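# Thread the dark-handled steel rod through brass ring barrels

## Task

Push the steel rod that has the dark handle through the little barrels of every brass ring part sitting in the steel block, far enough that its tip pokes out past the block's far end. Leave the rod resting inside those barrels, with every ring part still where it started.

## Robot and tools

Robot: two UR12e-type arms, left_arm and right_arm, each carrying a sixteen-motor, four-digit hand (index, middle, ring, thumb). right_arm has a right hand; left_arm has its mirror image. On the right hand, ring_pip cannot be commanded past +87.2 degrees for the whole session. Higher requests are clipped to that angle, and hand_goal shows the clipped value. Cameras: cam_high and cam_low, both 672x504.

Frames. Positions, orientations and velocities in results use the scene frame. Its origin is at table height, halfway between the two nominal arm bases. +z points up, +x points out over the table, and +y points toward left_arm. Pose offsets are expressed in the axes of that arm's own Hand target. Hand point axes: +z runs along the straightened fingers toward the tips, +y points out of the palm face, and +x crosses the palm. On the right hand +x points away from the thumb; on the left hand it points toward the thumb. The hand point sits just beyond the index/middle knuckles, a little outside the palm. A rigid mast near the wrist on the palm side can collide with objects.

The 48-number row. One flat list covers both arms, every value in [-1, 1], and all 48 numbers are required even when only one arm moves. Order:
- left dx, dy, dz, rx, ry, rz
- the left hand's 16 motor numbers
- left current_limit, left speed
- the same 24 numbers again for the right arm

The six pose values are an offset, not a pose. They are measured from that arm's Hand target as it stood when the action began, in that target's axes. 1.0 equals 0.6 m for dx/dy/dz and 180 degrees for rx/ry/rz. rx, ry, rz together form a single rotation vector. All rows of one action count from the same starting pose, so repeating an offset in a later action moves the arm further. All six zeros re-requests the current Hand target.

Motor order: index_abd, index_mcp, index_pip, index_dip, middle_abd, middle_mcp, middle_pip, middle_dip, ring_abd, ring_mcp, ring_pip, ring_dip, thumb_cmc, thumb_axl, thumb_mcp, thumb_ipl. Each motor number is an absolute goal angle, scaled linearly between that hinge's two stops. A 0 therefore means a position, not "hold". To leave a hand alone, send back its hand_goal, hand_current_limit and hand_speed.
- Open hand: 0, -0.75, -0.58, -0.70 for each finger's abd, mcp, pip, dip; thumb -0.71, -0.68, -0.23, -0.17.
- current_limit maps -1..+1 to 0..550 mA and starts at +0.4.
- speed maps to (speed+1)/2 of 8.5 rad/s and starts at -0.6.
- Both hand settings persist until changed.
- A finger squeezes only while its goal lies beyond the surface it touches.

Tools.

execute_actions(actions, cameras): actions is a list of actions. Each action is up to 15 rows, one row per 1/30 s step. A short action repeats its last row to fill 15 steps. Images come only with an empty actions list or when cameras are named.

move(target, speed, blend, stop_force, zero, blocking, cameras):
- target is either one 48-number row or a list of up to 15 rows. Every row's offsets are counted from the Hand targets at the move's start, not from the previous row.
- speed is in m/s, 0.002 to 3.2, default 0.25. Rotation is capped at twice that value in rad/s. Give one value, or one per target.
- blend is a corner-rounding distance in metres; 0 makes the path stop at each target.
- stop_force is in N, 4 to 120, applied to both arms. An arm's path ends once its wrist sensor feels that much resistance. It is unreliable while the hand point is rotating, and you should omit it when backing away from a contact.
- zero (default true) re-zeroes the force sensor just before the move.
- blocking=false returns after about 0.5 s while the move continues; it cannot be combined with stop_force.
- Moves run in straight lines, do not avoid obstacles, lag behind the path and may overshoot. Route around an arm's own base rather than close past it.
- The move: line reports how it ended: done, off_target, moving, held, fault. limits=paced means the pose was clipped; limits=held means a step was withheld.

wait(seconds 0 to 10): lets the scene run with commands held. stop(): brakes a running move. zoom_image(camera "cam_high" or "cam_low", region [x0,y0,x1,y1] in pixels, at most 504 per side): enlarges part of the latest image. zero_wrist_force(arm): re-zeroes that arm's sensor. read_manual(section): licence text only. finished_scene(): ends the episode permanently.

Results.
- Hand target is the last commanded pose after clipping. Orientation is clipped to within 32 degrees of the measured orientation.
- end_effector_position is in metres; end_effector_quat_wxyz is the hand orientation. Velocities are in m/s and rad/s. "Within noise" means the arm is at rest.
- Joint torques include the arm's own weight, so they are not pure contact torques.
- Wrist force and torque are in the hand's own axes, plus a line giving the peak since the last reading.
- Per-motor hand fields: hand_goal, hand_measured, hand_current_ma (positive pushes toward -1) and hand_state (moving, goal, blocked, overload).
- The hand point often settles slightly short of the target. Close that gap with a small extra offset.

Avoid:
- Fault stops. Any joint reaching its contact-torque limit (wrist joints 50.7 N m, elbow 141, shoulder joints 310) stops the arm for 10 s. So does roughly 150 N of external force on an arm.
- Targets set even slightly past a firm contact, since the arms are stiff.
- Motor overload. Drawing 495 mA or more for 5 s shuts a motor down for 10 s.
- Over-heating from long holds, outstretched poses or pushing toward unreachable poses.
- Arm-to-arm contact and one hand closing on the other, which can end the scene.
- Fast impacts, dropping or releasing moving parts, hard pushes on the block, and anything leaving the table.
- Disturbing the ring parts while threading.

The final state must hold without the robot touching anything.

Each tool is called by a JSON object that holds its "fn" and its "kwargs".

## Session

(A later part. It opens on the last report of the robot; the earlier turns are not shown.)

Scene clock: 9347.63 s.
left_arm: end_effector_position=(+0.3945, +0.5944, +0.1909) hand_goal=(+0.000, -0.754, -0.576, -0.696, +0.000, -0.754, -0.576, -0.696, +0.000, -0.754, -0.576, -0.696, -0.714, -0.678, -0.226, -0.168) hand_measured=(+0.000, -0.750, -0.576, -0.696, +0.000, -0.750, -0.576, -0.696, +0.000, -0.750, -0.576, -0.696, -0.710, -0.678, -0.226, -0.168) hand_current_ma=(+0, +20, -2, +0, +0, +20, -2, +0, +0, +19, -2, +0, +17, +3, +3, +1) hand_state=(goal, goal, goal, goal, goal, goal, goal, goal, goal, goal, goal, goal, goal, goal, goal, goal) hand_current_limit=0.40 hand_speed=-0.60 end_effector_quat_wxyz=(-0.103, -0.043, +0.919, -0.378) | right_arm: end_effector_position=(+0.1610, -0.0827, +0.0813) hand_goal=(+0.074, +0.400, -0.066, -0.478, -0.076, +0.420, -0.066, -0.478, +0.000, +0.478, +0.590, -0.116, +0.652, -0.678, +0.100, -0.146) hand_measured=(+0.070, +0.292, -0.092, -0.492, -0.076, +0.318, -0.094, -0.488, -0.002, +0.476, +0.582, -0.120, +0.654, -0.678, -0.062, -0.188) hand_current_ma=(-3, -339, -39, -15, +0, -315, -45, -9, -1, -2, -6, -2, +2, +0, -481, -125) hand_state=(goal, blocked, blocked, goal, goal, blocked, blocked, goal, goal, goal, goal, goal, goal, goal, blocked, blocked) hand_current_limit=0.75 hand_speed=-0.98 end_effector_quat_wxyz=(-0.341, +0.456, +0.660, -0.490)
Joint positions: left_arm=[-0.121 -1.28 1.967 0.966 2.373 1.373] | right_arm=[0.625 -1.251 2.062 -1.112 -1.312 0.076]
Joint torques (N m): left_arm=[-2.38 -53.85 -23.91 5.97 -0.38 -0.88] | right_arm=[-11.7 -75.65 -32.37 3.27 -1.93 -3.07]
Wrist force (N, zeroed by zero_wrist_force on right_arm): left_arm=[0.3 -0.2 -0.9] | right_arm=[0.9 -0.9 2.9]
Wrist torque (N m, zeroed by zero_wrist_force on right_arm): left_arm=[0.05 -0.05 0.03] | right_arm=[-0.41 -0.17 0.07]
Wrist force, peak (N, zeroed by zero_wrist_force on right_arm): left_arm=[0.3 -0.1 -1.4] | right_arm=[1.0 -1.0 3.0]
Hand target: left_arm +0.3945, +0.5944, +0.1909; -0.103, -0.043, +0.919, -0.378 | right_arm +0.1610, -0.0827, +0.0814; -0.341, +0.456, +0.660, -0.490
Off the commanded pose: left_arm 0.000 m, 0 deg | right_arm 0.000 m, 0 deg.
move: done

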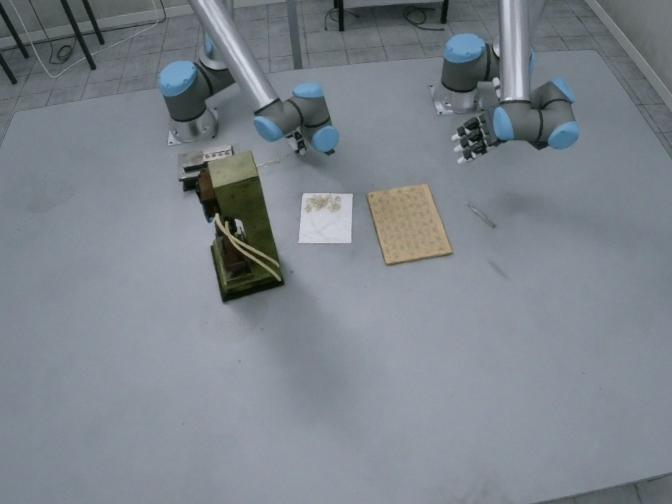

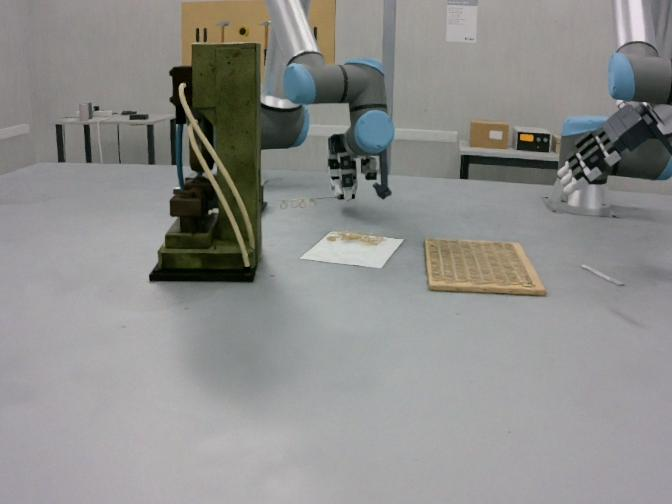

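{"fn": "move", "kwargs": {"target": [0,0,0,0,0,0,0,-0.754,-0.576,-0.696,0,-0.754,-0.576,-0.696,0,-0.754,-0.576,-0.696,-0.714,-0.678,-0.226,-0.168,0.4,-0.6,-0.0222,-0.134,-0.0665,-0.0001,0.0904,0.027,0.075,0.40,-0.0657,-0.4783,-0.075,0.42,-0.0657,-0.4783,0,0.479,0.591,-0.116,0.653,-0.678,0.1,-0.146,0.75,-0.98], "speed": 0.05, "cameras": ["cam_high", "cam_low"]}}

{"fn": "zoom_image", "kwargs": {"camera": "cam_low", "region": [260, 130, 350, 190]}}

{"fn": "zoom_image", "kwargs": {"camera": "cam_high", "region": [235, 120, 305, 165]}}

Scene clock: 9363.43 s.
left_arm: end_effector_position=(+0.3945, +0.5944, +0.1909) hand_goal=(+0.000, -0.754, -0.576, -0.696, +0.000, -0.754, -0.576, -0.696, +0.000, -0.754, -0.576, -0.696, -0.714, -0.678, -0.226, -0.168) hand_measured=(+0.000, -0.750, -0.576, -0.696, +0.000, -0.750, -0.576, -0.696, +0.000, -0.750, -0.576, -0.696, -0.710, -0.678, -0.226, -0.168) hand_current_ma=(+0, +20, -2, +0, +0, +20, -2, +0, +0, +19, -2, +0, +17, +3, +3, +1) hand_state=(goal, goal, goal, goal, goal, goal, goal, goal, goal, goal, goal, goal, goal, goal, goal, goal) hand_current_limit=0.40 hand_speed=-0.60 end_effector_quat_wxyz=(-0.103, -0.043, +0.919, -0.378) | right_arm: end_effector_position=(+0.1800, -0.0901, +0.1697) hand_goal=(+0.074, +0.400, -0.066, -0.478, -0.076, +0.420, -0.066, -0.478, +0.000, +0.478, +0.590, -0.116, +0.652, -0.678, +0.100, -0.146) hand_measured=(+0.070, +0.292, -0.092, -0.492, -0.076, +0.318, -0.094, -0.488, -0.002, +0.476, +0.582, -0.120, +0.654, -0.678, -0.062, -0.188) hand_current_ma=(-3, -339, -39, -15, +0, -314, -45, -9, -1, -2, -6, -2, +1, +0, -481, -125) hand_state=(goal, blocked, blocked, goal, goal, blocked, blocked, goal, goal, goal, goal, goal, goal, goal, blocked, blocked) hand_current_limit=0.75 hand_speed=-0.98 end_effector_quat_wxyz=(-0.410, +0.548, +0.586, -0.435)
Joint positions: left_arm=[-0.121 -1.28 1.967 0.966 2.373 1.373] | right_arm=[0.498 -1.397 2.053 -0.975 -1.151 0.13]
Joint torques (N m): left_arm=[0.89 -53.42 -24.14 6.05 0.06 -0.26] | right_arm=[-10.69 -64.08 -37.49 3.2 1.43 3.76]
Wrist force (N, zeroed by zero_wrist_force on right_arm): left_arm=[0.2 0.0 -1.2] | right_arm=[0.9 -0.5 2.3]
Wrist torque (N m, zeroed by zero_wrist_force on right_arm): left_arm=[0.10 -0.04 0.02] | right_arm=[-0.31 -0.14 -0.26]
Wrist force, peak (N, zeroed by zero_wrist_force on right_arm): left_arm=[0.0 -0.2 -1.5] | right_arm=[1.4 -1.0 3.1]
Hand target: left_arm +0.3945, +0.5944, +0.1909; -0.103, -0.043, +0.919, -0.378 | right_arm +0.1800, -0.0901, +0.1699; -0.410, +0.548, +0.586, -0.435
Off the commanded pose: left_arm 0.000 m, 0 deg | right_arm 0.000 m, 0 deg.
move: done

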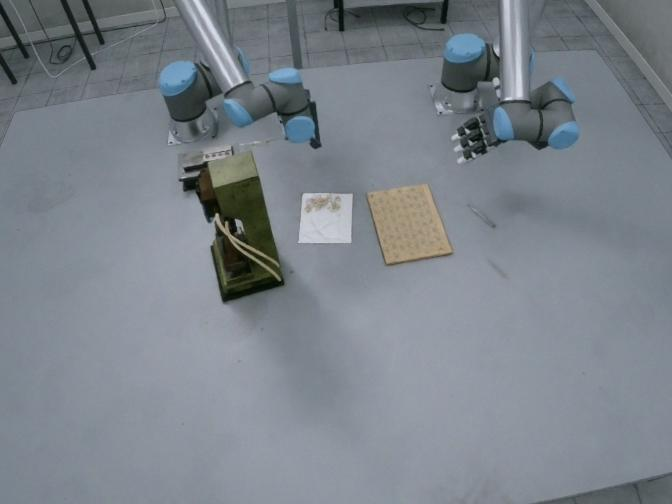

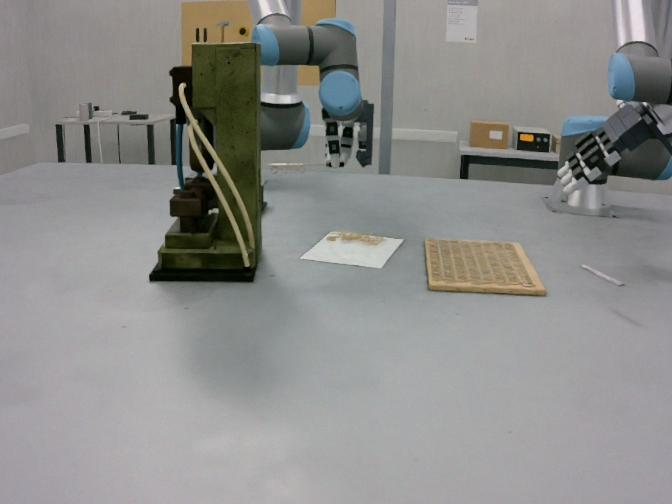

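Scaled by 5.600.

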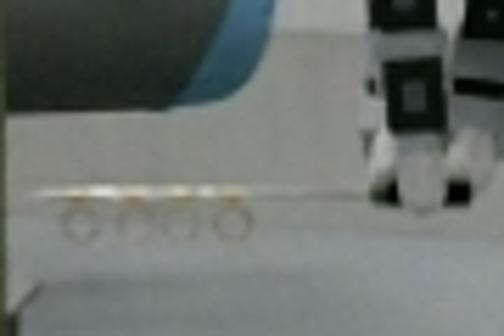

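Scaled by 7.200.

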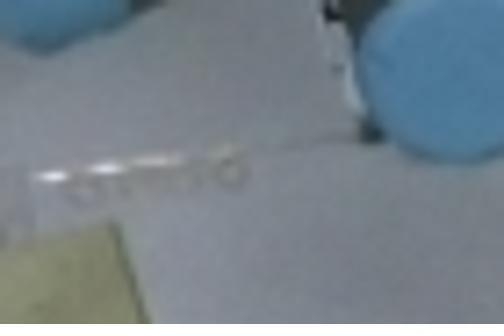

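{"fn": "move", "kwargs": {"target": [[0,0,0,0,0,0,0,-0.754,-0.576,-0.696,0,-0.754,-0.576,-0.696,0,-0.754,-0.576,-0.696,-0.714,-0.678,-0.226,-0.168,0.4,-0.6,-0.0337,-0.0312,-0.0123,0,-0.002,-0.0006,0.075,0.40,-0.0657,-0.4783,-0.075,0.42,-0.0657,-0.4783,0,0.479,0.591,-0.116,0.653,-0.678,0.1,-0.146,0.75,-0.98],[0,0,0,0,0,0,0,-0.754,-0.576,-0.696,0,-0.754,-0.576,-0.696,0,-0.754,-0.576,-0.696,-0.714,-0.678,-0.226,-0.168,0.4,-0.6,-0.2503,-0.0095,-0.0003,0,-0.0128,-0.0038,0.075,0.40,-0.0657,-0.4783,-0.075,0.42,-0.0657,-0.4783,0,0.479,0.591,-0.116,0.653,-0.678,0.1,-0.146,0.75,-0.98],[0,0,0,0,0,0,0,-0.754,-0.576,-0.696,0,-0.754,-0.576,-0.696,0,-0.754,-0.576,-0.696,-0.714,-0.678,-0.226,-0.168,0.4,-0.6,-0.2503,0.008,0.005,0,-0.0128,-0.0038,0.075,0.40,-0.0657,-0.4783,-0.075,0.42,-0.0657,-0.4783,0,0.479,0.591,-0.116,0.653,-0.678,0.1,-0.146,0.75,-0.98]], "speed": [0.04, 0.05, 0.02], "blend": [0.01, 0.004, 0], "cameras": ["cam_high", "cam_low"]}}

{"fn": "zoom_image", "kwargs": {"camera": "cam_high", "region": [194, 138, 242, 164]}}

{"fn": "zoom_image", "kwargs": {"camera": "cam_low", "region": [255, 140, 315, 190]}}

Scene clock: 9465.73 s.
left_arm: end_effector_position=(+0.3945, +0.5944, +0.1909) hand_goal=(+0.000, -0.754, -0.576, -0.696, +0.000, -0.754, -0.576, -0.696, +0.000, -0.754, -0.576, -0.696, -0.714, -0.678, -0.226, -0.168) hand_measured=(+0.000, -0.750, -0.576, -0.696, +0.000, -0.750, -0.576, -0.696, +0.000, -0.750, -0.576, -0.696, -0.710, -0.678, -0.226, -0.168) hand_current_ma=(+0, +20, -2, +0, +0, +20, -2, +0, +0, +19, -2, +0, +17, +3, +3, +1) hand_state=(goal, goal, goal, goal, goal, goal, goal, goal, goal, goal, goal, goal, goal, goal, goal, goal) hand_current_limit=0.40 hand_speed=-0.60 end_effector_quat_wxyz=(-0.103, -0.043, +0.919, -0.378) | right_arm: end_effector_position=(+0.1881, -0.2401, +0.1640) hand_goal=(+0.074, +0.400, -0.066, -0.478, -0.076, +0.420, -0.066, -0.478, +0.000, +0.478, +0.590, -0.116, +0.652, -0.678, +0.100, -0.146) hand_measured=(+0.070, +0.292, -0.092, -0.492, -0.076, +0.318, -0.094, -0.488, -0.002, +0.476, +0.582, -0.120, +0.654, -0.678, -0.062, -0.188) hand_current_ma=(-3, -339, -39, -15, +0, -314, -45, -9, -1, -2, -6, -2, +1, +0, -481, -125) hand_state=(goal, blocked, blocked, goal, goal, blocked, blocked, goal, goal, goal, goal, goal, goal, goal, blocked, blocked) hand_current_limit=0.75 hand_speed=-0.98 end_effector_quat_wxyz=(-0.401, +0.536, +0.597, -0.443)
Joint positions: left_arm=[-0.121 -1.28 1.967 0.966 2.373 1.373] | right_arm=[0.255 -1.522 2.207 -0.979 -1.422 0.041]
Joint torques (N m): left_arm=[1.55 -52.33 -23.24 5.63 -0.19 -0.39] | right_arm=[-10.02 -27.48 -22.77 -1.56 -1.89 -3.16]
Wrist force (N, zeroed by zero_wrist_force on right_arm): left_arm=[0.2 -0.2 -1.0] | right_arm=[0.8 -0.7 2.5]
Wrist torque (N m, zeroed by zero_wrist_force on right_arm): left_arm=[0.06 -0.05 0.02] | right_arm=[-0.35 -0.16 0.05]
Wrist force, peak (N, zeroed by zero_wrist_force on right_arm): left_arm=[0.0 0.0 -1.6] | right_arm=[1.4 -0.7 3.1]
Hand target: left_arm +0.3945, +0.5944, +0.1909; -0.103, -0.043, +0.919, -0.378 | right_arm +0.1881, -0.2401, +0.1639; -0.401, +0.536, +0.597, -0.443
Off the commanded pose: left_arm 0.000 m, 0 deg | right_arm 0.000 m, 0 deg.
move: done

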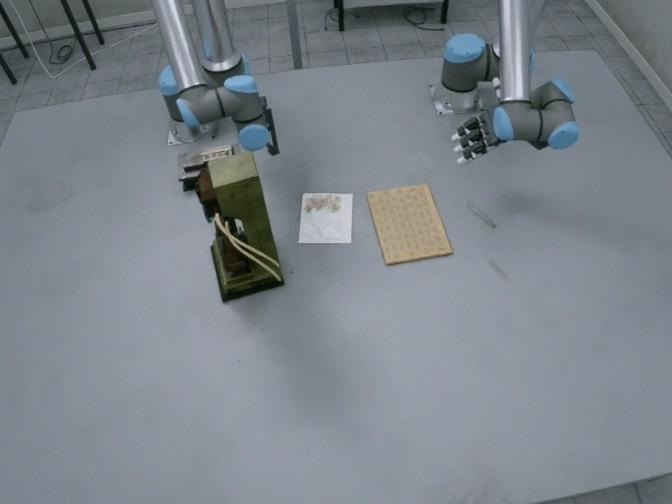

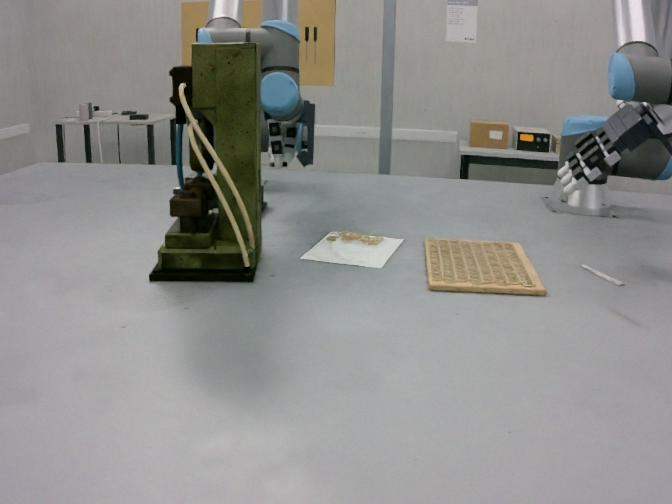

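Scaled by 10.500.

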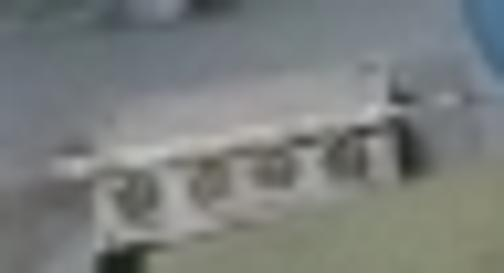

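Scaled by 8.400.

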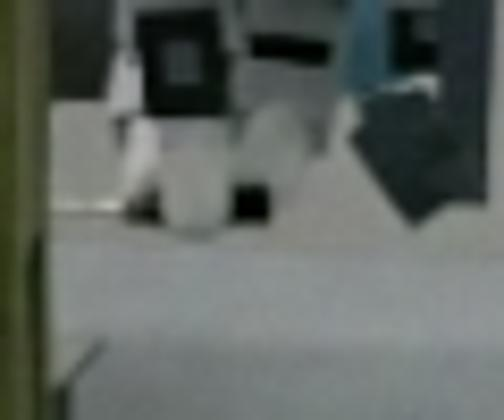

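{"fn": "move", "kwargs": {"target": [[0,0,0,0,0,0,0,-0.754,-0.576,-0.696,0,-0.754,-0.576,-0.696,0,-0.754,-0.576,-0.696,-0.714,-0.678,-0.226,-0.168,0.4,-0.6,0.0002,0.0128,0.0053,0,0,0,0.075,0.40,-0.0657,-0.4783,-0.075,0.42,-0.0657,-0.4783,0,0.479,0.591,-0.116,0.653,-0.678,0.1,-0.146,0.75,-0.98],[0,0,0,0,0,0,0,-0.754,-0.576,-0.696,0,-0.754,-0.576,-0.696,0,-0.754,-0.576,-0.696,-0.714,-0.678,-0.226,-0.168,0.4,-0.6,0.001,0.0127,0.0137,0,0,0,0.075,0.40,-0.0657,-0.4783,-0.075,0.42,-0.0657,-0.4783,0,0.479,0.591,-0.116,0.653,-0.678,0.1,-0.146,0.75,-0.98],[0,0,0,0,0,0,0,-0.754,-0.576,-0.696,0,-0.754,-0.576,-0.696,0,-0.754,-0.576,-0.696,-0.714,-0.678,-0.226,-0.168,0.4,-0.6,0.0018,0.0137,0.0228,0,0,0,0.075,0.40,-0.0657,-0.4783,-0.075,0.42,-0.0657,-0.4783,0,0.479,0.591,-0.116,0.653,-0.678,0.1,-0.146,0.75,-0.98],[0,0,0,0,0,0,0,-0.754,-0.576,-0.696,0,-0.754,-0.576,-0.696,0,-0.754,-0.576,-0.696,-0.714,-0.678,-0.226,-0.168,0.4,-0.6,0.0027,0.0173,0.0317,0,0,0,0.075,0.40,-0.0657,-0.4783,-0.075,0.42,-0.0657,-0.4783,0,0.479,0.591,-0.116,0.653,-0.678,0.1,-0.146,0.75,-0.98],[0,0,0,0,0,0,0,-0.754,-0.576,-0.696,0,-0.754,-0.576,-0.696,0,-0.754,-0.576,-0.696,-0.714,-0.678,-0.226,-0.168,0.4,-0.6,0.0032,0.0223,0.0387,0,0,0,0.075,0.40,-0.0657,-0.4783,-0.075,0.42,-0.0657,-0.4783,0,0.479,0.591,-0.116,0.653,-0.678,0.1,-0.146,0.75,-0.98]], "speed": 0.015, "blend": [0.001, 0.002, 0.002, 0.002, 0], "stop_force": 4, "cameras": ["cam_high"]}}

{"fn": "zoom_image", "kwargs": {"camera": "cam_high", "region": [194, 138, 242, 164]}}

{"fn": "zoom_image", "kwargs": {"camera": "cam_high", "region": [200, 144, 230, 160]}}

Scene clock: 9492.67 s.
left_arm: end_effector_position=(+0.3945, +0.5944, +0.1909) hand_goal=(+0.000, -0.754, -0.576, -0.696, +0.000, -0.754, -0.576, -0.696, +0.000, -0.754, -0.576, -0.696, -0.714, -0.678, -0.226, -0.168) hand_measured=(+0.000, -0.750, -0.576, -0.696, +0.000, -0.750, -0.576, -0.696, +0.000, -0.750, -0.576, -0.696, -0.710, -0.678, -0.226, -0.168) hand_current_ma=(+0, +20, -2, +0, +0, +20, -2, +0, +0, +19, -2, +0, +17, +3, +3, +1) hand_state=(goal, goal, goal, goal, goal, goal, goal, goal, goal, goal, goal, goal, goal, goal, goal, goal) hand_current_limit=0.40 hand_speed=-0.60 end_effector_quat_wxyz=(-0.103, -0.043, +0.919, -0.378) | right_arm: end_effector_position=(+0.1695, -0.2400, +0.1444) hand_goal=(+0.074, +0.400, -0.066, -0.478, -0.076, +0.420, -0.066, -0.478, +0.000, +0.478, +0.590, -0.116, +0.652, -0.678, +0.100, -0.146) hand_measured=(+0.066, +0.300, -0.092, -0.492, -0.076, +0.328, -0.104, -0.494, -0.002, +0.476, +0.582, -0.120, +0.658, -0.678, -0.062, -0.190) hand_current_ma=(-5, -307, -39, -15, +0, -275, -70, -18, -1, -2, -6, -2, +4, +0, -481, -127) hand_state=(goal, blocked, blocked, goal, goal, blocked, blocked, goal, goal, goal, goal, goal, goal, goal, blocked, blocked) hand_current_limit=0.75 hand_speed=-0.98 end_effector_quat_wxyz=(-0.401, +0.536, +0.597, -0.443)
Joint positions: left_arm=[-0.121 -1.28 1.967 0.966 2.373 1.373] | right_arm=[0.265 -1.521 2.252 -1.025 -1.413 0.044]
Joint torques (N m): left_arm=[-0.81 -55.62 -24.76 6 -0.21 -0.67] | right_arm=[13.6 -26.34 -22.03 -2.32 1.73 3.59]
Wrist force (N, zeroed by zero_wrist_force on right_arm): left_arm=[-0.1 0.0 -1.4] | right_arm=[0.9 -1.3 3.1]
Wrist torque (N m, zeroed by zero_wrist_force on right_arm): left_arm=[0.12 -0.01 -0.01] | right_arm=[-0.43 -0.16 -0.24]
Wrist force, peak (N, zeroed by zero_wrist_force on right_arm): left_arm=[0.1 0.1 -1.5] | right_arm=[0.9 -1.3 3.1]
Hand target: left_arm +0.3945, +0.5944, +0.1909; -0.103, -0.043, +0.919, -0.378 | right_arm +0.1695, -0.2400, +0.1444; -0.401, +0.536, +0.597, -0.443
Off the commanded pose: left_arm 0.000 m, 0 deg | right_arm 0.000 m, 0 deg.
move: done
Images, in order (width x height): cam_high 672x504.

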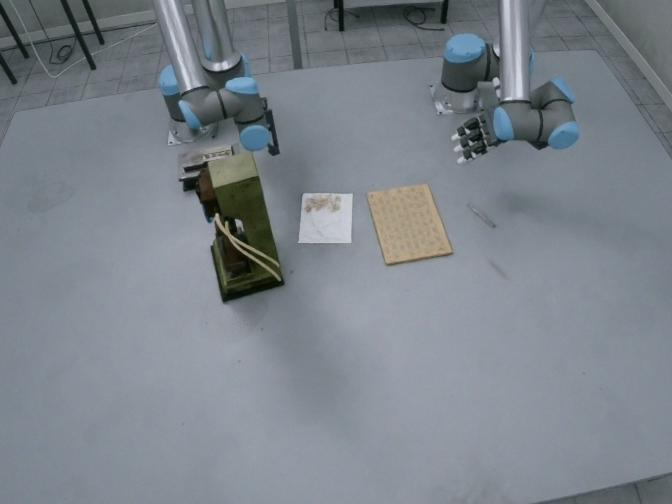

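Scaled by 10.500.

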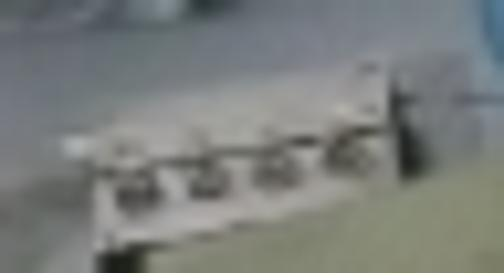

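Scaled by 16.800.

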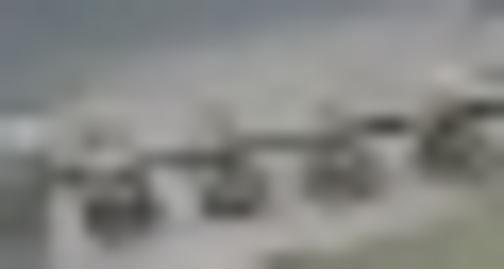

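{"fn": "move", "kwargs": {"target": [[0,0,0,0,0,0,0,-0.754,-0.576,-0.696,0,-0.754,-0.576,-0.696,0,-0.754,-0.576,-0.696,-0.714,-0.678,-0.226,-0.168,0.4,-0.6,-0.0038,-0.0333,-0.0152,-0.0007,0.0048,-0.0159,0.075,0.40,-0.0657,-0.4783,-0.075,0.42,-0.0657,-0.4783,0,0.479,0.591,-0.116,0.653,-0.678,0.1,-0.146,0.75,-0.98],[0,0,0,0,0,0,0,-0.754,-0.576,-0.696,0,-0.754,-0.576,-0.696,0,-0.754,-0.576,-0.696,-0.714,-0.678,-0.226,-0.168,0.4,-0.6,-0.008,-0.0186,-0.0524,-0.0007,0.0048,-0.0159,0.075,0.40,-0.0657,-0.4783,-0.075,0.42,-0.0657,-0.4783,0,0.479,0.591,-0.116,0.653,-0.678,0.1,-0.146,0.75,-0.98]], "speed": 0.025, "blend": [0.003, 0], "cameras": ["cam_high", "cam_low"]}}

{"fn": "zoom_image", "kwargs": {"camera": "cam_high", "region": [194, 138, 242, 164]}}

{"fn": "zoom_image", "kwargs": {"camera": "cam_low", "region": [255, 140, 315, 190]}}

Scene clock: 9533.77 s.
left_arm: end_effector_position=(+0.3945, +0.5944, +0.1909) hand_goal=(+0.000, -0.754, -0.576, -0.696, +0.000, -0.754, -0.576, -0.696, +0.000, -0.754, -0.576, -0.696, -0.714, -0.678, -0.226, -0.168) hand_measured=(+0.000, -0.750, -0.576, -0.696, +0.000, -0.750, -0.576, -0.696, +0.000, -0.750, -0.576, -0.696, -0.710, -0.678, -0.226, -0.168) hand_current_ma=(+0, +20, -2, +0, +0, +20, -2, +0, +0, +19, -2, +0, +17, +3, +3, +1) hand_state=(goal, goal, goal, goal, goal, goal, goal, goal, goal, goal, goal, goal, goal, goal, goal, goal) hand_current_limit=0.40 hand_speed=-0.60 end_effector_quat_wxyz=(-0.103, -0.043, +0.919, -0.378) | right_arm: end_effector_position=(+0.1966, -0.2420, +0.1641) hand_goal=(+0.074, +0.400, -0.066, -0.478, -0.076, +0.420, -0.066, -0.478, +0.000, +0.478, +0.590, -0.116, +0.652, -0.678, +0.100, -0.146) hand_measured=(+0.066, +0.300, -0.092, -0.492, -0.076, +0.328, -0.104, -0.494, -0.002, +0.476, +0.582, -0.120, +0.658, -0.678, -0.062, -0.190) hand_current_ma=(-5, -307, -40, -16, +0, -271, -70, -18, -1, -2, -6, -2, +4, +0, -481, -127) hand_state=(goal, blocked, blocked, goal, goal, blocked, blocked, goal, goal, goal, goal, goal, goal, goal, blocked, blocked) hand_current_limit=0.75 hand_speed=-0.98 end_effector_quat_wxyz=(-0.415, +0.524, +0.608, -0.428)
Joint positions: left_arm=[-0.121 -1.28 1.967 0.966 2.373 1.373] | right_arm=[0.232 -1.52 2.203 -0.977 -1.43 -0.015]
Joint torques (N m): left_arm=[-0.29 -54.1 -24 6.24 -0.51 -0.81] | right_arm=[-11.23 -27.63 -36.36 -2.15 -2.14 -3.3]
Wrist force (N, zeroed by zero_wrist_force on right_arm): left_arm=[0.1 -0.1 -1.1] | right_arm=[0.9 -0.9 2.5]
Wrist torque (N m, zeroed by zero_wrist_force on right_arm): left_arm=[0.08 -0.03 0.01] | right_arm=[-0.38 -0.16 0.08]
Wrist force, peak (N, zeroed by zero_wrist_force on right_arm): left_arm=[0.4 -0.2 -1.4] | right_arm=[1.4 -1.6 3.0]
Hand target: left_arm +0.3945, +0.5944, +0.1909; -0.103, -0.043, +0.919, -0.378 | right_arm +0.1968, -0.2420, +0.1641; -0.415, +0.524, +0.608, -0.428
Off the commanded pose: left_arm 0.000 m, 0 deg | right_arm 0.000 m, 0 deg.
move: done

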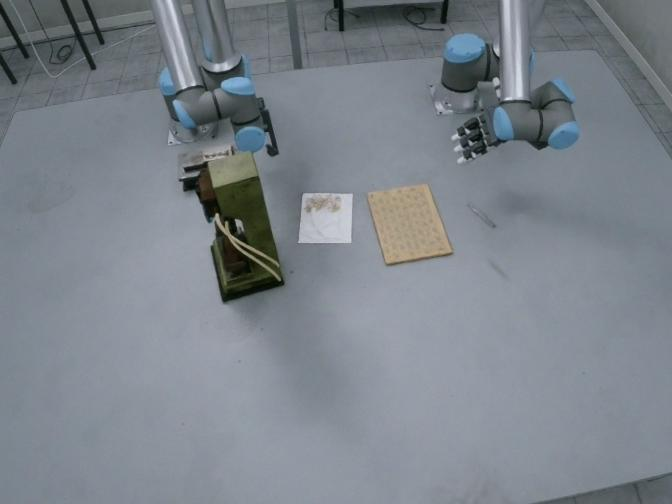

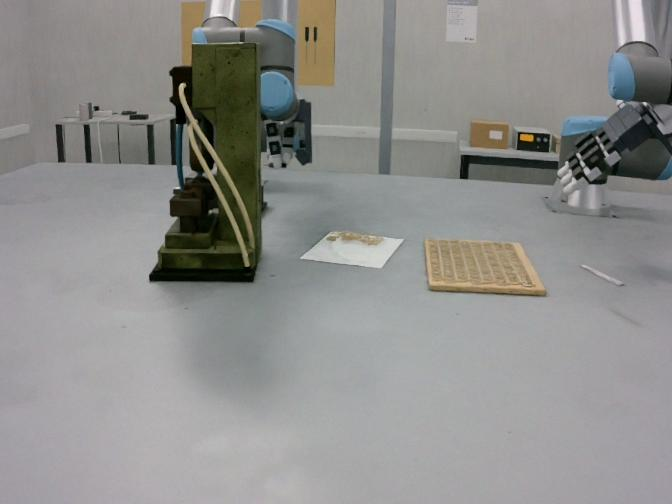

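Scaled by 10.500.

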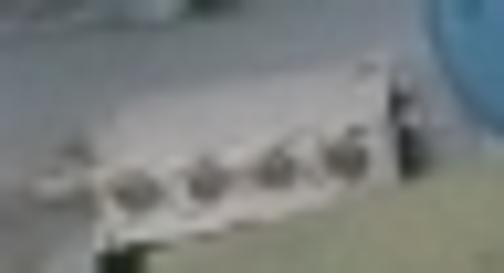

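Scaled by 8.400.

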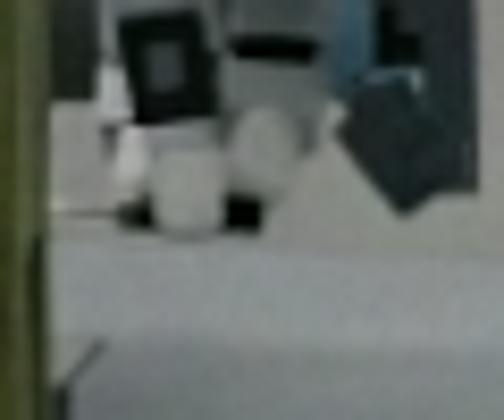

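{"fn": "move", "kwargs": {"target": [[0,0,0,0,0,0,0,-0.754,-0.576,-0.696,0,-0.754,-0.576,-0.696,0,-0.754,-0.576,-0.696,-0.714,-0.678,-0.226,-0.168,0.4,-0.6,0.0003,0.0045,0.0082,0,0,0,0.075,0.40,-0.0657,-0.4783,-0.075,0.42,-0.0657,-0.4783,0,0.479,0.591,-0.116,0.653,-0.678,0.1,-0.146,0.75,-0.98],[0,0,0,0,0,0,0,-0.754,-0.576,-0.696,0,-0.754,-0.576,-0.696,0,-0.754,-0.576,-0.696,-0.714,-0.678,-0.226,-0.168,0.4,-0.6,0.001,0.0077,0.0195,0,0,0,0.075,0.40,-0.0657,-0.4783,-0.075,0.42,-0.0657,-0.4783,0,0.479,0.591,-0.116,0.653,-0.678,0.1,-0.146,0.75,-0.98],[0,0,0,0,0,0,0,-0.754,-0.576,-0.696,0,-0.754,-0.576,-0.696,0,-0.754,-0.576,-0.696,-0.714,-0.678,-0.226,-0.168,0.4,-0.6,0.0017,0.0087,0.0277,0,0,0,0.075,0.40,-0.0657,-0.4783,-0.075,0.42,-0.0657,-0.4783,0,0.479,0.591,-0.116,0.653,-0.678,0.1,-0.146,0.75,-0.98]], "speed": 0.015, "blend": [0.001, 0.002, 0], "cameras": ["cam_high"]}}

{"fn": "zoom_image", "kwargs": {"camera": "cam_high", "region": [194, 138, 242, 164]}}

{"fn": "zoom_image", "kwargs": {"camera": "cam_high", "region": [200, 144, 230, 160]}}

Scene clock: 9553.90 s.
left_arm: end_effector_position=(+0.3945, +0.5944, +0.1909) hand_goal=(+0.000, -0.754, -0.576, -0.696, +0.000, -0.754, -0.576, -0.696, +0.000, -0.754, -0.576, -0.696, -0.714, -0.678, -0.226, -0.168) hand_measured=(+0.000, -0.750, -0.576, -0.696, +0.000, -0.750, -0.576, -0.696, +0.000, -0.750, -0.576, -0.696, -0.710, -0.678, -0.226, -0.168) hand_current_ma=(+0, +20, -2, +0, +0, +20, -2, +0, +0, +19, -2, +0, +17, +3, +3, +1) hand_state=(goal, goal, goal, goal, goal, goal, goal, goal, goal, goal, goal, goal, goal, goal, goal, goal) hand_current_limit=0.40 hand_speed=-0.60 end_effector_quat_wxyz=(-0.103, -0.043, +0.919, -0.378) | right_arm: end_effector_position=(+0.1825, -0.2420, +0.1544) hand_goal=(+0.074, +0.400, -0.066, -0.478, -0.076, +0.420, -0.066, -0.478, +0.000, +0.478, +0.590, -0.116, +0.652, -0.678, +0.100, -0.146) hand_measured=(+0.066, +0.300, -0.092, -0.492, -0.076, +0.328, -0.104, -0.494, -0.002, +0.476, +0.582, -0.120, +0.658, -0.678, -0.062, -0.190) hand_current_ma=(-5, -305, -40, -16, +0, -270, -70, -18, -1, -2, -6, -2, +4, +0, -481, -127) hand_state=(goal, blocked, blocked, goal, goal, blocked, blocked, goal, goal, goal, goal, goal, goal, goal, blocked, blocked) hand_current_limit=0.75 hand_speed=-0.98 end_effector_quat_wxyz=(-0.415, +0.524, +0.608, -0.428)
Joint positions: left_arm=[-0.121 -1.28 1.967 0.966 2.373 1.373] | right_arm=[0.239 -1.528 2.232 -1 -1.423 -0.013]
Joint torques (N m): left_arm=[2.9 -53.88 -23.51 6.25 -0.13 -0.28] | right_arm=[10.63 -50.04 -22.86 -2.39 1.6 3.84]
Wrist force (N, zeroed by zero_wrist_force on right_arm): left_arm=[0.1 -0.3 -1.1] | right_arm=[1.1 -1.3 2.8]
Wrist torque (N m, zeroed by zero_wrist_force on right_arm): left_arm=[0.05 -0.04 0.02] | right_arm=[-0.44 -0.20 -0.19]
Wrist force, peak (N, zeroed by zero_wrist_force on right_arm): left_arm=[0.4 0.0 -1.5] | right_arm=[1.1 -1.2 3.1]
Hand target: left_arm +0.3945, +0.5944, +0.1909; -0.103, -0.043, +0.919, -0.378 | right_arm +0.1823, -0.2420, +0.1544; -0.415, +0.524, +0.608, -0.428
Off the commanded pose: left_arm 0.000 m, 0 deg | right_arm 0.000 m, 0 deg.
move: done
Images, in order (width x height): cam_high 672x504.

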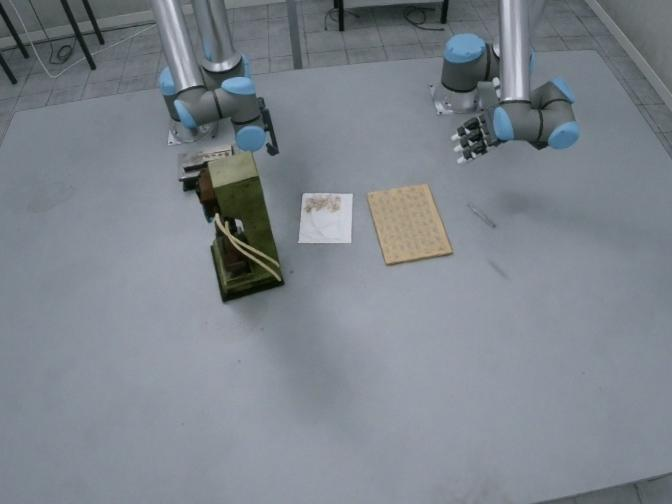

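Scaled by 10.500.

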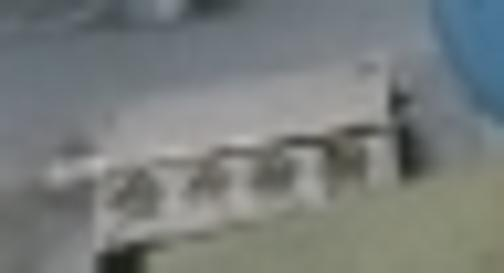

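Scaled by 16.800.

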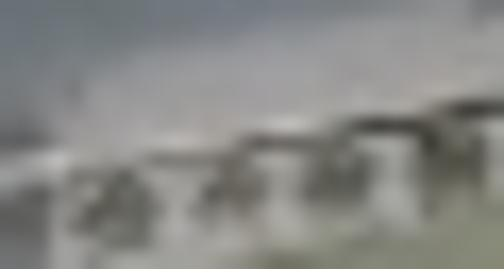

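{"fn": "move", "kwargs": {"target": [[0,0,0,0,0,0,0,-0.754,-0.576,-0.696,0,-0.754,-0.576,-0.696,0,-0.754,-0.576,-0.696,-0.714,-0.678,-0.226,-0.168,0.4,-0.6,0.0007,0.0013,0.0092,0,0,0,0.075,0.40,-0.0657,-0.4783,-0.075,0.42,-0.0657,-0.4783,0,0.479,0.591,-0.116,0.653,-0.678,0.1,-0.146,0.75,-0.98],[0,0,0,0,0,0,0,-0.754,-0.576,-0.696,0,-0.754,-0.576,-0.696,0,-0.754,-0.576,-0.696,-0.714,-0.678,-0.226,-0.168,0.4,-0.6,0.0012,0.0047,0.018,0,0,0,0.075,0.40,-0.0657,-0.4783,-0.075,0.42,-0.0657,-0.4783,0,0.479,0.591,-0.116,0.653,-0.678,0.1,-0.146,0.75,-0.98]], "speed": 0.012, "blend": [0.002, 0], "cameras": ["cam_high"]}}

{"fn": "zoom_image", "kwargs": {"camera": "cam_high", "region": [194, 138, 242, 164]}}

{"fn": "zoom_image", "kwargs": {"camera": "cam_high", "region": [200, 144, 230, 160]}}

Scene clock: 9565.40 s.
left_arm: end_effector_position=(+0.3945, +0.5944, +0.1909) hand_goal=(+0.000, -0.754, -0.576, -0.696, +0.000, -0.754, -0.576, -0.696, +0.000, -0.754, -0.576, -0.696, -0.714, -0.678, -0.226, -0.168) hand_measured=(+0.000, -0.750, -0.576, -0.696, +0.000, -0.750, -0.576, -0.696, +0.000, -0.750, -0.576, -0.696, -0.710, -0.678, -0.226, -0.168) hand_current_ma=(+0, +20, -2, +0, +0, +20, -2, +0, +0, +19, -2, +0, +17, +3, +3, +1) hand_state=(goal, goal, goal, goal, goal, goal, goal, goal, goal, goal, goal, goal, goal, goal, goal, goal) hand_current_limit=0.40 hand_speed=-0.60 end_effector_quat_wxyz=(-0.103, -0.043, +0.919, -0.378) | right_arm: end_effector_position=(+0.1729, -0.2420, +0.1487) hand_goal=(+0.074, +0.400, -0.066, -0.478, -0.076, +0.420, -0.066, -0.478, +0.000, +0.478, +0.590, -0.116, +0.652, -0.678, +0.100, -0.146) hand_measured=(+0.066, +0.300, -0.092, -0.492, -0.076, +0.332, -0.104, -0.494, -0.002, +0.476, +0.582, -0.120, +0.658, -0.678, -0.062, -0.190) hand_current_ma=(-5, -304, -40, -16, +0, -251, -70, -18, -1, -2, -6, -2, +4, +0, -481, -127) hand_state=(goal, blocked, blocked, goal, goal, blocked, blocked, goal, goal, goal, goal, goal, goal, goal, blocked, blocked) hand_current_limit=0.75 hand_speed=-0.98 end_effector_quat_wxyz=(-0.415, +0.524, +0.608, -0.428)
Joint positions: left_arm=[-0.121 -1.28 1.967 0.966 2.373 1.373] | right_arm=[0.244 -1.533 2.251 -1.014 -1.419 -0.012]
Joint torques (N m): left_arm=[0.74 -53.77 -24.5 5.91 0.06 -1.41] | right_arm=[12.46 -51.32 -22.36 -1.85 1.66 3.86]
Wrist force (N, zeroed by zero_wrist_force on right_arm): left_arm=[0.2 -0.1 -1.2] | right_arm=[0.9 -0.9 3.0]
Wrist torque (N m, zeroed by zero_wrist_force on right_arm): left_arm=[0.08 -0.05 0.02] | right_arm=[-0.39 -0.16 -0.21]
Wrist force, peak (N, zeroed by zero_wrist_force on right_arm): left_arm=[0.2 -0.3 -1.5] | right_arm=[0.9 -1.4 3.1]
Hand target: left_arm +0.3945, +0.5944, +0.1909; -0.103, -0.043, +0.919, -0.378 | right_arm +0.1727, -0.2420, +0.1486; -0.415, +0.524, +0.608, -0.428
Off the commanded pose: left_arm 0.000 m, 0 deg | right_arm 0.000 m, 0 deg.
move: done
Images, in order (width x height): cam_high 672x504.

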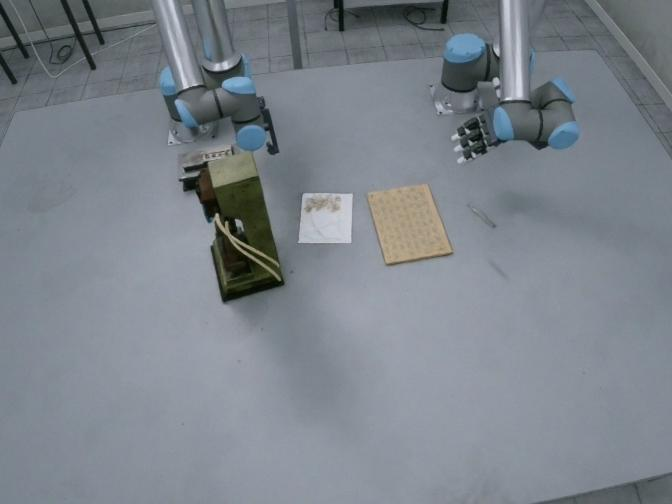

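Scaled by 10.500.

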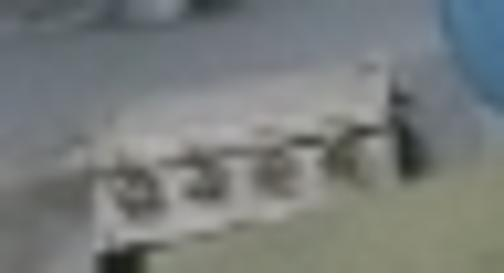

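Scaled by 16.800.

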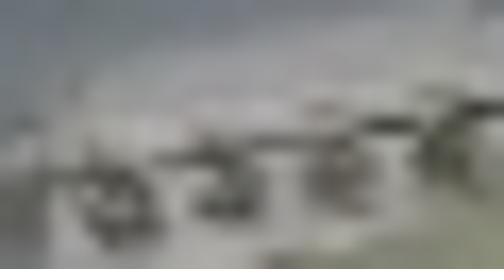

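{"fn": "move", "kwargs": {"target": [0,0,0,0,0,0,0,-0.754,-0.576,-0.696,0,-0.754,-0.576,-0.696,0,-0.754,-0.576,-0.696,-0.714,-0.678,-0.226,-0.168,0.4,-0.6,0.0002,0.0052,0.0072,0,0,0,0.075,0.40,-0.0657,-0.4783,-0.075,0.42,-0.0657,-0.4783,0,0.479,0.591,-0.116,0.653,-0.678,0.1,-0.146,0.75,-0.98], "speed": 0.01, "cameras": ["cam_high"]}}

{"fn": "zoom_image", "kwargs": {"camera": "cam_high", "region": [194, 138, 242, 164]}}

{"fn": "zoom_image", "kwargs": {"camera": "cam_high", "region": [200, 144, 230, 160]}}

Scene clock: 9581.70 s.
left_arm: end_effector_position=(+0.3945, +0.5944, +0.1909) hand_goal=(+0.000, -0.754, -0.576, -0.696, +0.000, -0.754, -0.576, -0.696, +0.000, -0.754, -0.576, -0.696, -0.714, -0.678, -0.226, -0.168) hand_measured=(+0.000, -0.750, -0.576, -0.696, +0.000, -0.750, -0.576, -0.696, +0.000, -0.750, -0.576, -0.696, -0.710, -0.678, -0.226, -0.168) hand_current_ma=(+0, +20, -2, +0, +0, +20, -2, +0, +0, +19, -2, +0, +17, +3, +3, +1) hand_state=(goal, goal, goal, goal, goal, goal, goal, goal, goal, goal, goal, goal, goal, goal, goal, goal) hand_current_limit=0.40 hand_speed=-0.60 end_effector_quat_wxyz=(-0.103, -0.043, +0.919, -0.378) | right_arm: end_effector_position=(+0.1696, -0.2420, +0.1445) hand_goal=(+0.074, +0.400, -0.066, -0.478, -0.076, +0.420, -0.066, -0.478, +0.000, +0.478, +0.590, -0.116, +0.652, -0.678, +0.100, -0.146) hand_measured=(+0.066, +0.304, -0.092, -0.492, -0.076, +0.332, -0.104, -0.494, -0.002, +0.476, +0.582, -0.120, +0.658, -0.678, -0.062, -0.190) hand_current_ma=(-5, -290, -40, -16, +0, -251, -70, -18, -1, -2, -6, -2, +5, +0, -481, -127) hand_state=(goal, blocked, blocked, goal, goal, blocked, blocked, goal, goal, goal, goal, goal, goal, goal, blocked, blocked) hand_current_limit=0.75 hand_speed=-0.98 end_effector_quat_wxyz=(-0.415, +0.524, +0.608, -0.428)
Joint positions: left_arm=[-0.121 -1.28 1.967 0.966 2.373 1.373] | right_arm=[0.245 -1.532 2.26 -1.024 -1.417 -0.011]
Joint torques (N m): left_arm=[0.09 -55.91 -24.3 6 -0.18 -0.42] | right_arm=[13.64 -24.94 -22.89 -2.23 1.43 3.77]
Wrist force (N, zeroed by zero_wrist_force on right_arm): left_arm=[0.3 -0.2 -1.0] | right_arm=[1.1 -1.3 2.5]
Wrist torque (N m, zeroed by zero_wrist_force on right_arm): left_arm=[0.07 -0.05 0.03] | right_arm=[-0.40 -0.18 -0.19]
Wrist force, peak (N, zeroed by zero_wrist_force on right_arm): left_arm=[0.1 -0.1 -1.5] | right_arm=[0.8 -1.5 3.2]
Hand target: left_arm +0.3945, +0.5944, +0.1909; -0.103, -0.043, +0.919, -0.378 | right_arm +0.1695, -0.2420, +0.1444; -0.415, +0.524, +0.608, -0.428
Off the commanded pose: left_arm 0.000 m, 0 deg | right_arm 0.000 m, 0 deg.
move: done
Images, in order (width x height): cam_high 672x504.

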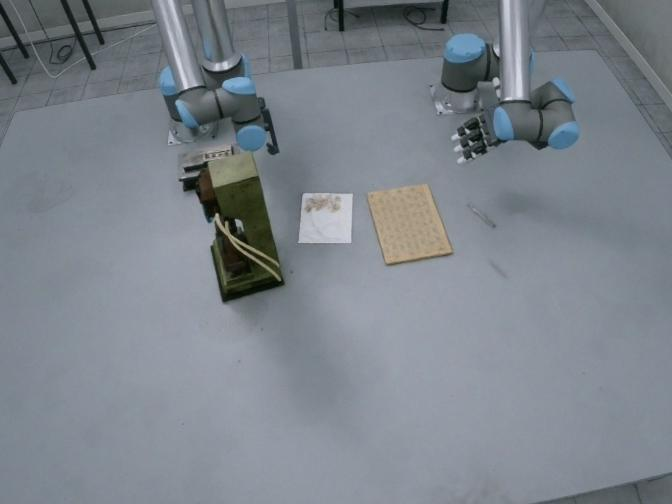

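Scaled by 10.500.

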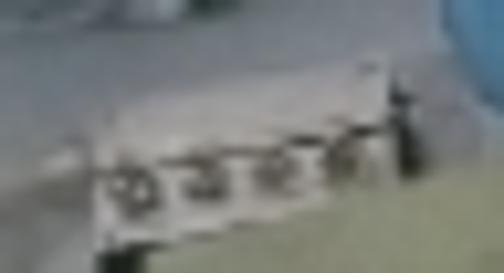

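Scaled by 16.800.

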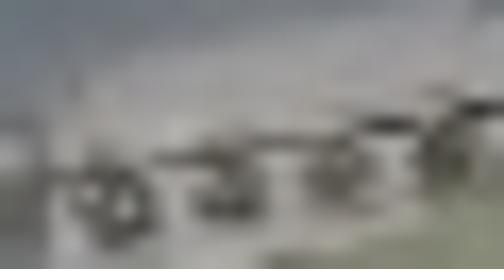

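{"fn": "move", "kwargs": {"target": [0,0,0,0,0,0,0,-0.754,-0.576,-0.696,0,-0.754,-0.576,-0.696,0,-0.754,-0.576,-0.696,-0.714,-0.678,-0.226,-0.168,0.4,-0.6,0,0.0055,0.0047,0,0,0,0.075,0.40,-0.0657,-0.4783,-0.075,0.42,-0.0657,-0.4783,0,0.479,0.591,-0.116,0.653,-0.678,0.1,-0.146,0.75,-0.98], "speed": 0.01, "cameras": ["cam_high"]}}

{"fn": "zoom_image", "kwargs": {"camera": "cam_high", "region": [194, 138, 242, 164]}}

{"fn": "zoom_image", "kwargs": {"camera": "cam_high", "region": [200, 144, 230, 160]}}

Scene clock: 9594.37 s.
left_arm: end_effector_position=(+0.3945, +0.5944, +0.1909) hand_goal=(+0.000, -0.754, -0.576, -0.696, +0.000, -0.754, -0.576, -0.696, +0.000, -0.754, -0.576, -0.696, -0.714, -0.678, -0.226, -0.168) hand_measured=(+0.000, -0.750, -0.576, -0.696, +0.000, -0.750, -0.576, -0.696, +0.000, -0.750, -0.576, -0.696, -0.710, -0.678, -0.226, -0.168) hand_current_ma=(+0, +20, -2, +0, +0, +20, -2, +0, +0, +19, -2, +0, +17, +3, +3, +1) hand_state=(goal, goal, goal, goal, goal, goal, goal, goal, goal, goal, goal, goal, goal, goal, goal, goal) hand_current_limit=0.40 hand_speed=-0.60 end_effector_quat_wxyz=(-0.103, -0.043, +0.919, -0.378) | right_arm: end_effector_position=(+0.1678, -0.2419, +0.1405) hand_goal=(+0.074, +0.400, -0.066, -0.478, -0.076, +0.420, -0.066, -0.478, +0.000, +0.478, +0.590, -0.116, +0.652, -0.678, +0.100, -0.146) hand_measured=(+0.066, +0.308, -0.092, -0.492, -0.076, +0.332, -0.104, -0.494, -0.002, +0.476, +0.582, -0.120, +0.660, -0.678, -0.062, -0.190) hand_current_ma=(-5, -267, -40, -16, +0, -251, -70, -18, -1, -2, -6, -2, +7, +0, -481, -127) hand_state=(goal, blocked, blocked, goal, goal, blocked, blocked, goal, goal, goal, goal, goal, goal, goal, blocked, blocked) hand_current_limit=0.75 hand_speed=-0.98 end_effector_quat_wxyz=(-0.415, +0.524, +0.608, -0.428)
Joint positions: left_arm=[-0.121 -1.28 1.967 0.966 2.373 1.373] | right_arm=[0.246 -1.529 2.266 -1.033 -1.416 -0.011]
Joint torques (N m): left_arm=[0.13 -51.74 -24.45 6.22 -0.22 -0.73] | right_arm=[10.63 -25.26 -21.88 -1.64 1.53 3.63]
Wrist force (N, zeroed by zero_wrist_force on right_arm): left_arm=[0.2 -0.1 -1.2] | right_arm=[1.1 -1.0 2.8]
Wrist torque (N m, zeroed by zero_wrist_force on right_arm): left_arm=[0.09 -0.05 0.02] | right_arm=[-0.40 -0.19 -0.18]
Wrist force, peak (N, zeroed by zero_wrist_force on right_arm): left_arm=[0.2 -0.3 -1.5] | right_arm=[1.2 -1.5 3.0]
Hand target: left_arm +0.3945, +0.5944, +0.1909; -0.103, -0.043, +0.919, -0.378 | right_arm +0.1677, -0.2419, +0.1404; -0.415, +0.524, +0.608, -0.428
Off the commanded pose: left_arm 0.000 m, 0 deg | right_arm 0.000 m, 0 deg.
move: done
Images, in order (width x height): cam_high 672x504.

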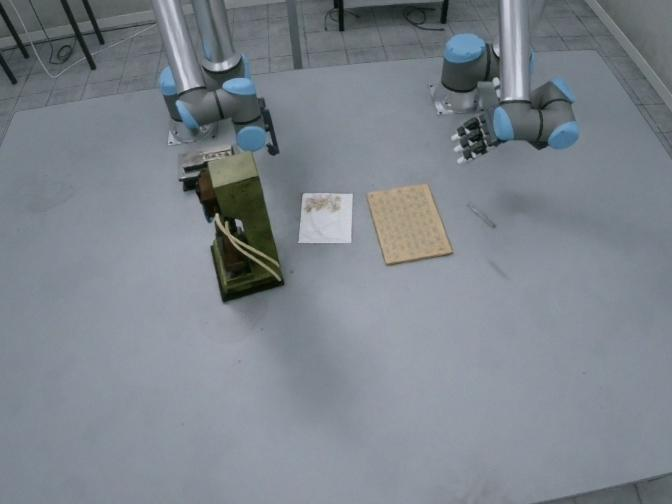

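Scaled by 10.500.

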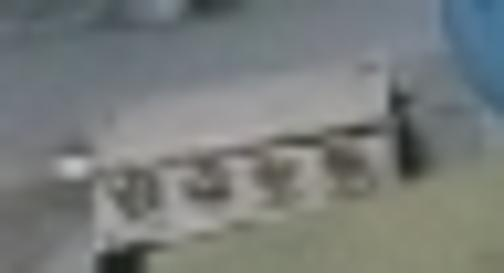

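Scaled by 16.800.

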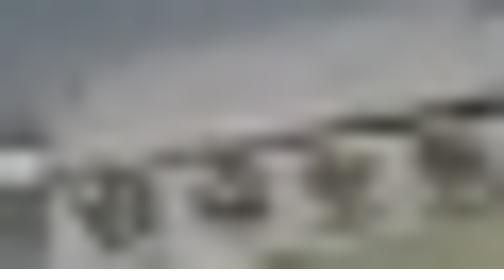

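{"fn": "move", "kwargs": {"target": [0,0,0,0,0,0,0,-0.754,-0.576,-0.696,0,-0.754,-0.576,-0.696,0,-0.754,-0.576,-0.696,-0.714,-0.678,-0.226,-0.168,0.4,-0.6,-0.0002,0.0045,0.0027,0,0,0,0.075,0.40,-0.0657,-0.4783,-0.075,0.42,-0.0657,-0.4783,0,0.479,0.591,-0.116,0.653,-0.678,0.1,-0.146,0.75,-0.98], "speed": 0.008, "cameras": ["cam_high"]}}

{"fn": "zoom_image", "kwargs": {"camera": "cam_high", "region": [194, 138, 242, 164]}}

{"fn": "zoom_image", "kwargs": {"camera": "cam_high", "region": [200, 144, 230, 160]}}

Scene clock: 9605.83 s.
left_arm: end_effector_position=(+0.3945, +0.5944, +0.1909) hand_goal=(+0.000, -0.754, -0.576, -0.696, +0.000, -0.754, -0.576, -0.696, +0.000, -0.754, -0.576, -0.696, -0.714, -0.678, -0.226, -0.168) hand_measured=(+0.000, -0.750, -0.576, -0.696, +0.000, -0.750, -0.576, -0.696, +0.000, -0.750, -0.576, -0.696, -0.710, -0.678, -0.226, -0.168) hand_current_ma=(+0, +20, -2, +0, +0, +20, -2, +0, +0, +19, -2, +0, +17, +3, +3, +1) hand_state=(goal, goal, goal, goal, goal, goal, goal, goal, goal, goal, goal, goal, goal, goal, goal, goal) hand_current_limit=0.40 hand_speed=-0.60 end_effector_quat_wxyz=(-0.103, -0.043, +0.919, -0.378) | right_arm: end_effector_position=(+0.1670, -0.2420, +0.1375) hand_goal=(+0.074, +0.400, -0.066, -0.478, -0.076, +0.420, -0.066, -0.478, +0.000, +0.478, +0.590, -0.116, +0.652, -0.678, +0.100, -0.146) hand_measured=(+0.066, +0.312, -0.092, -0.492, -0.076, +0.332, -0.106, -0.494, -0.002, +0.476, +0.582, -0.120, +0.662, -0.678, -0.062, -0.190) hand_current_ma=(-5, -253, -40, -16, +0, -251, -74, -19, -1, -2, -6, -2, +9, +0, -481, -130) hand_state=(goal, blocked, blocked, goal, goal, blocked, blocked, goal, goal, goal, goal, goal, goal, goal, blocked, blocked) hand_current_limit=0.75 hand_speed=-0.98 end_effector_quat_wxyz=(-0.415, +0.524, +0.608, -0.428)
Joint positions: left_arm=[-0.121 -1.28 1.967 0.966 2.373 1.373] | right_arm=[0.247 -1.526 2.27 -1.04 -1.416 -0.011]
Joint torques (N m): left_arm=[0.05 -53.08 -23.76 5.9 -0.5 -0.87] | right_arm=[12.16 -26.23 -21.33 -2.4 1.74 3.7]
Wrist force (N, zeroed by zero_wrist_force on right_arm): left_arm=[0.3 0.1 -1.2] | right_arm=[1.3 -1.2 2.5]
Wrist torque (N m, zeroed by zero_wrist_force on right_arm): left_arm=[0.11 -0.06 0.02] | right_arm=[-0.40 -0.22 -0.17]
Wrist force, peak (N, zeroed by zero_wrist_force on right_arm): left_arm=[0.5 0.1 -1.5] | right_arm=[0.9 -1.4 3.3]
Hand target: left_arm +0.3945, +0.5944, +0.1909; -0.103, -0.043, +0.919, -0.378 | right_arm +0.1670, -0.2420, +0.1374; -0.415, +0.524, +0.608, -0.428
Off the commanded pose: left_arm 0.000 m, 0 deg | right_arm 0.000 m, 0 deg.
move: done
Images, in order (width x height): cam_high 672x504.

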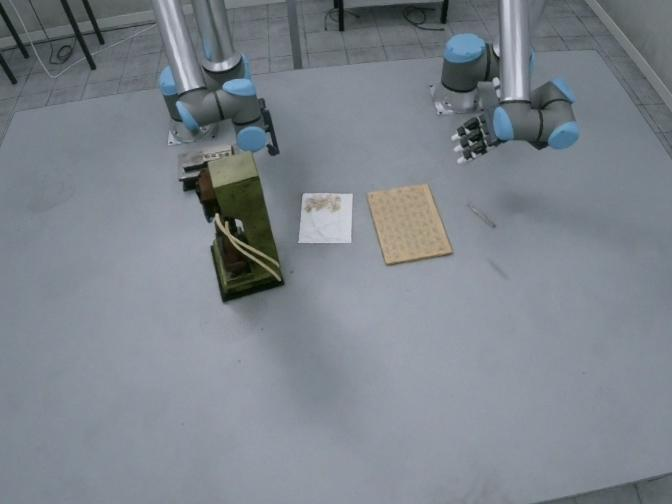

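Scaled by 10.500.

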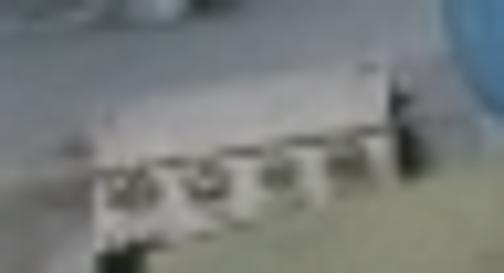

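Scaled by 16.800.

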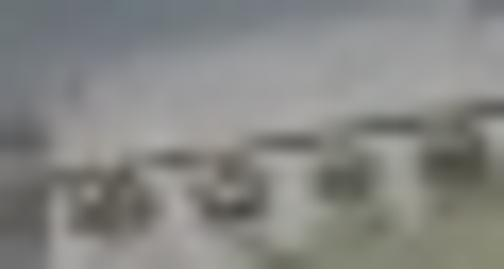

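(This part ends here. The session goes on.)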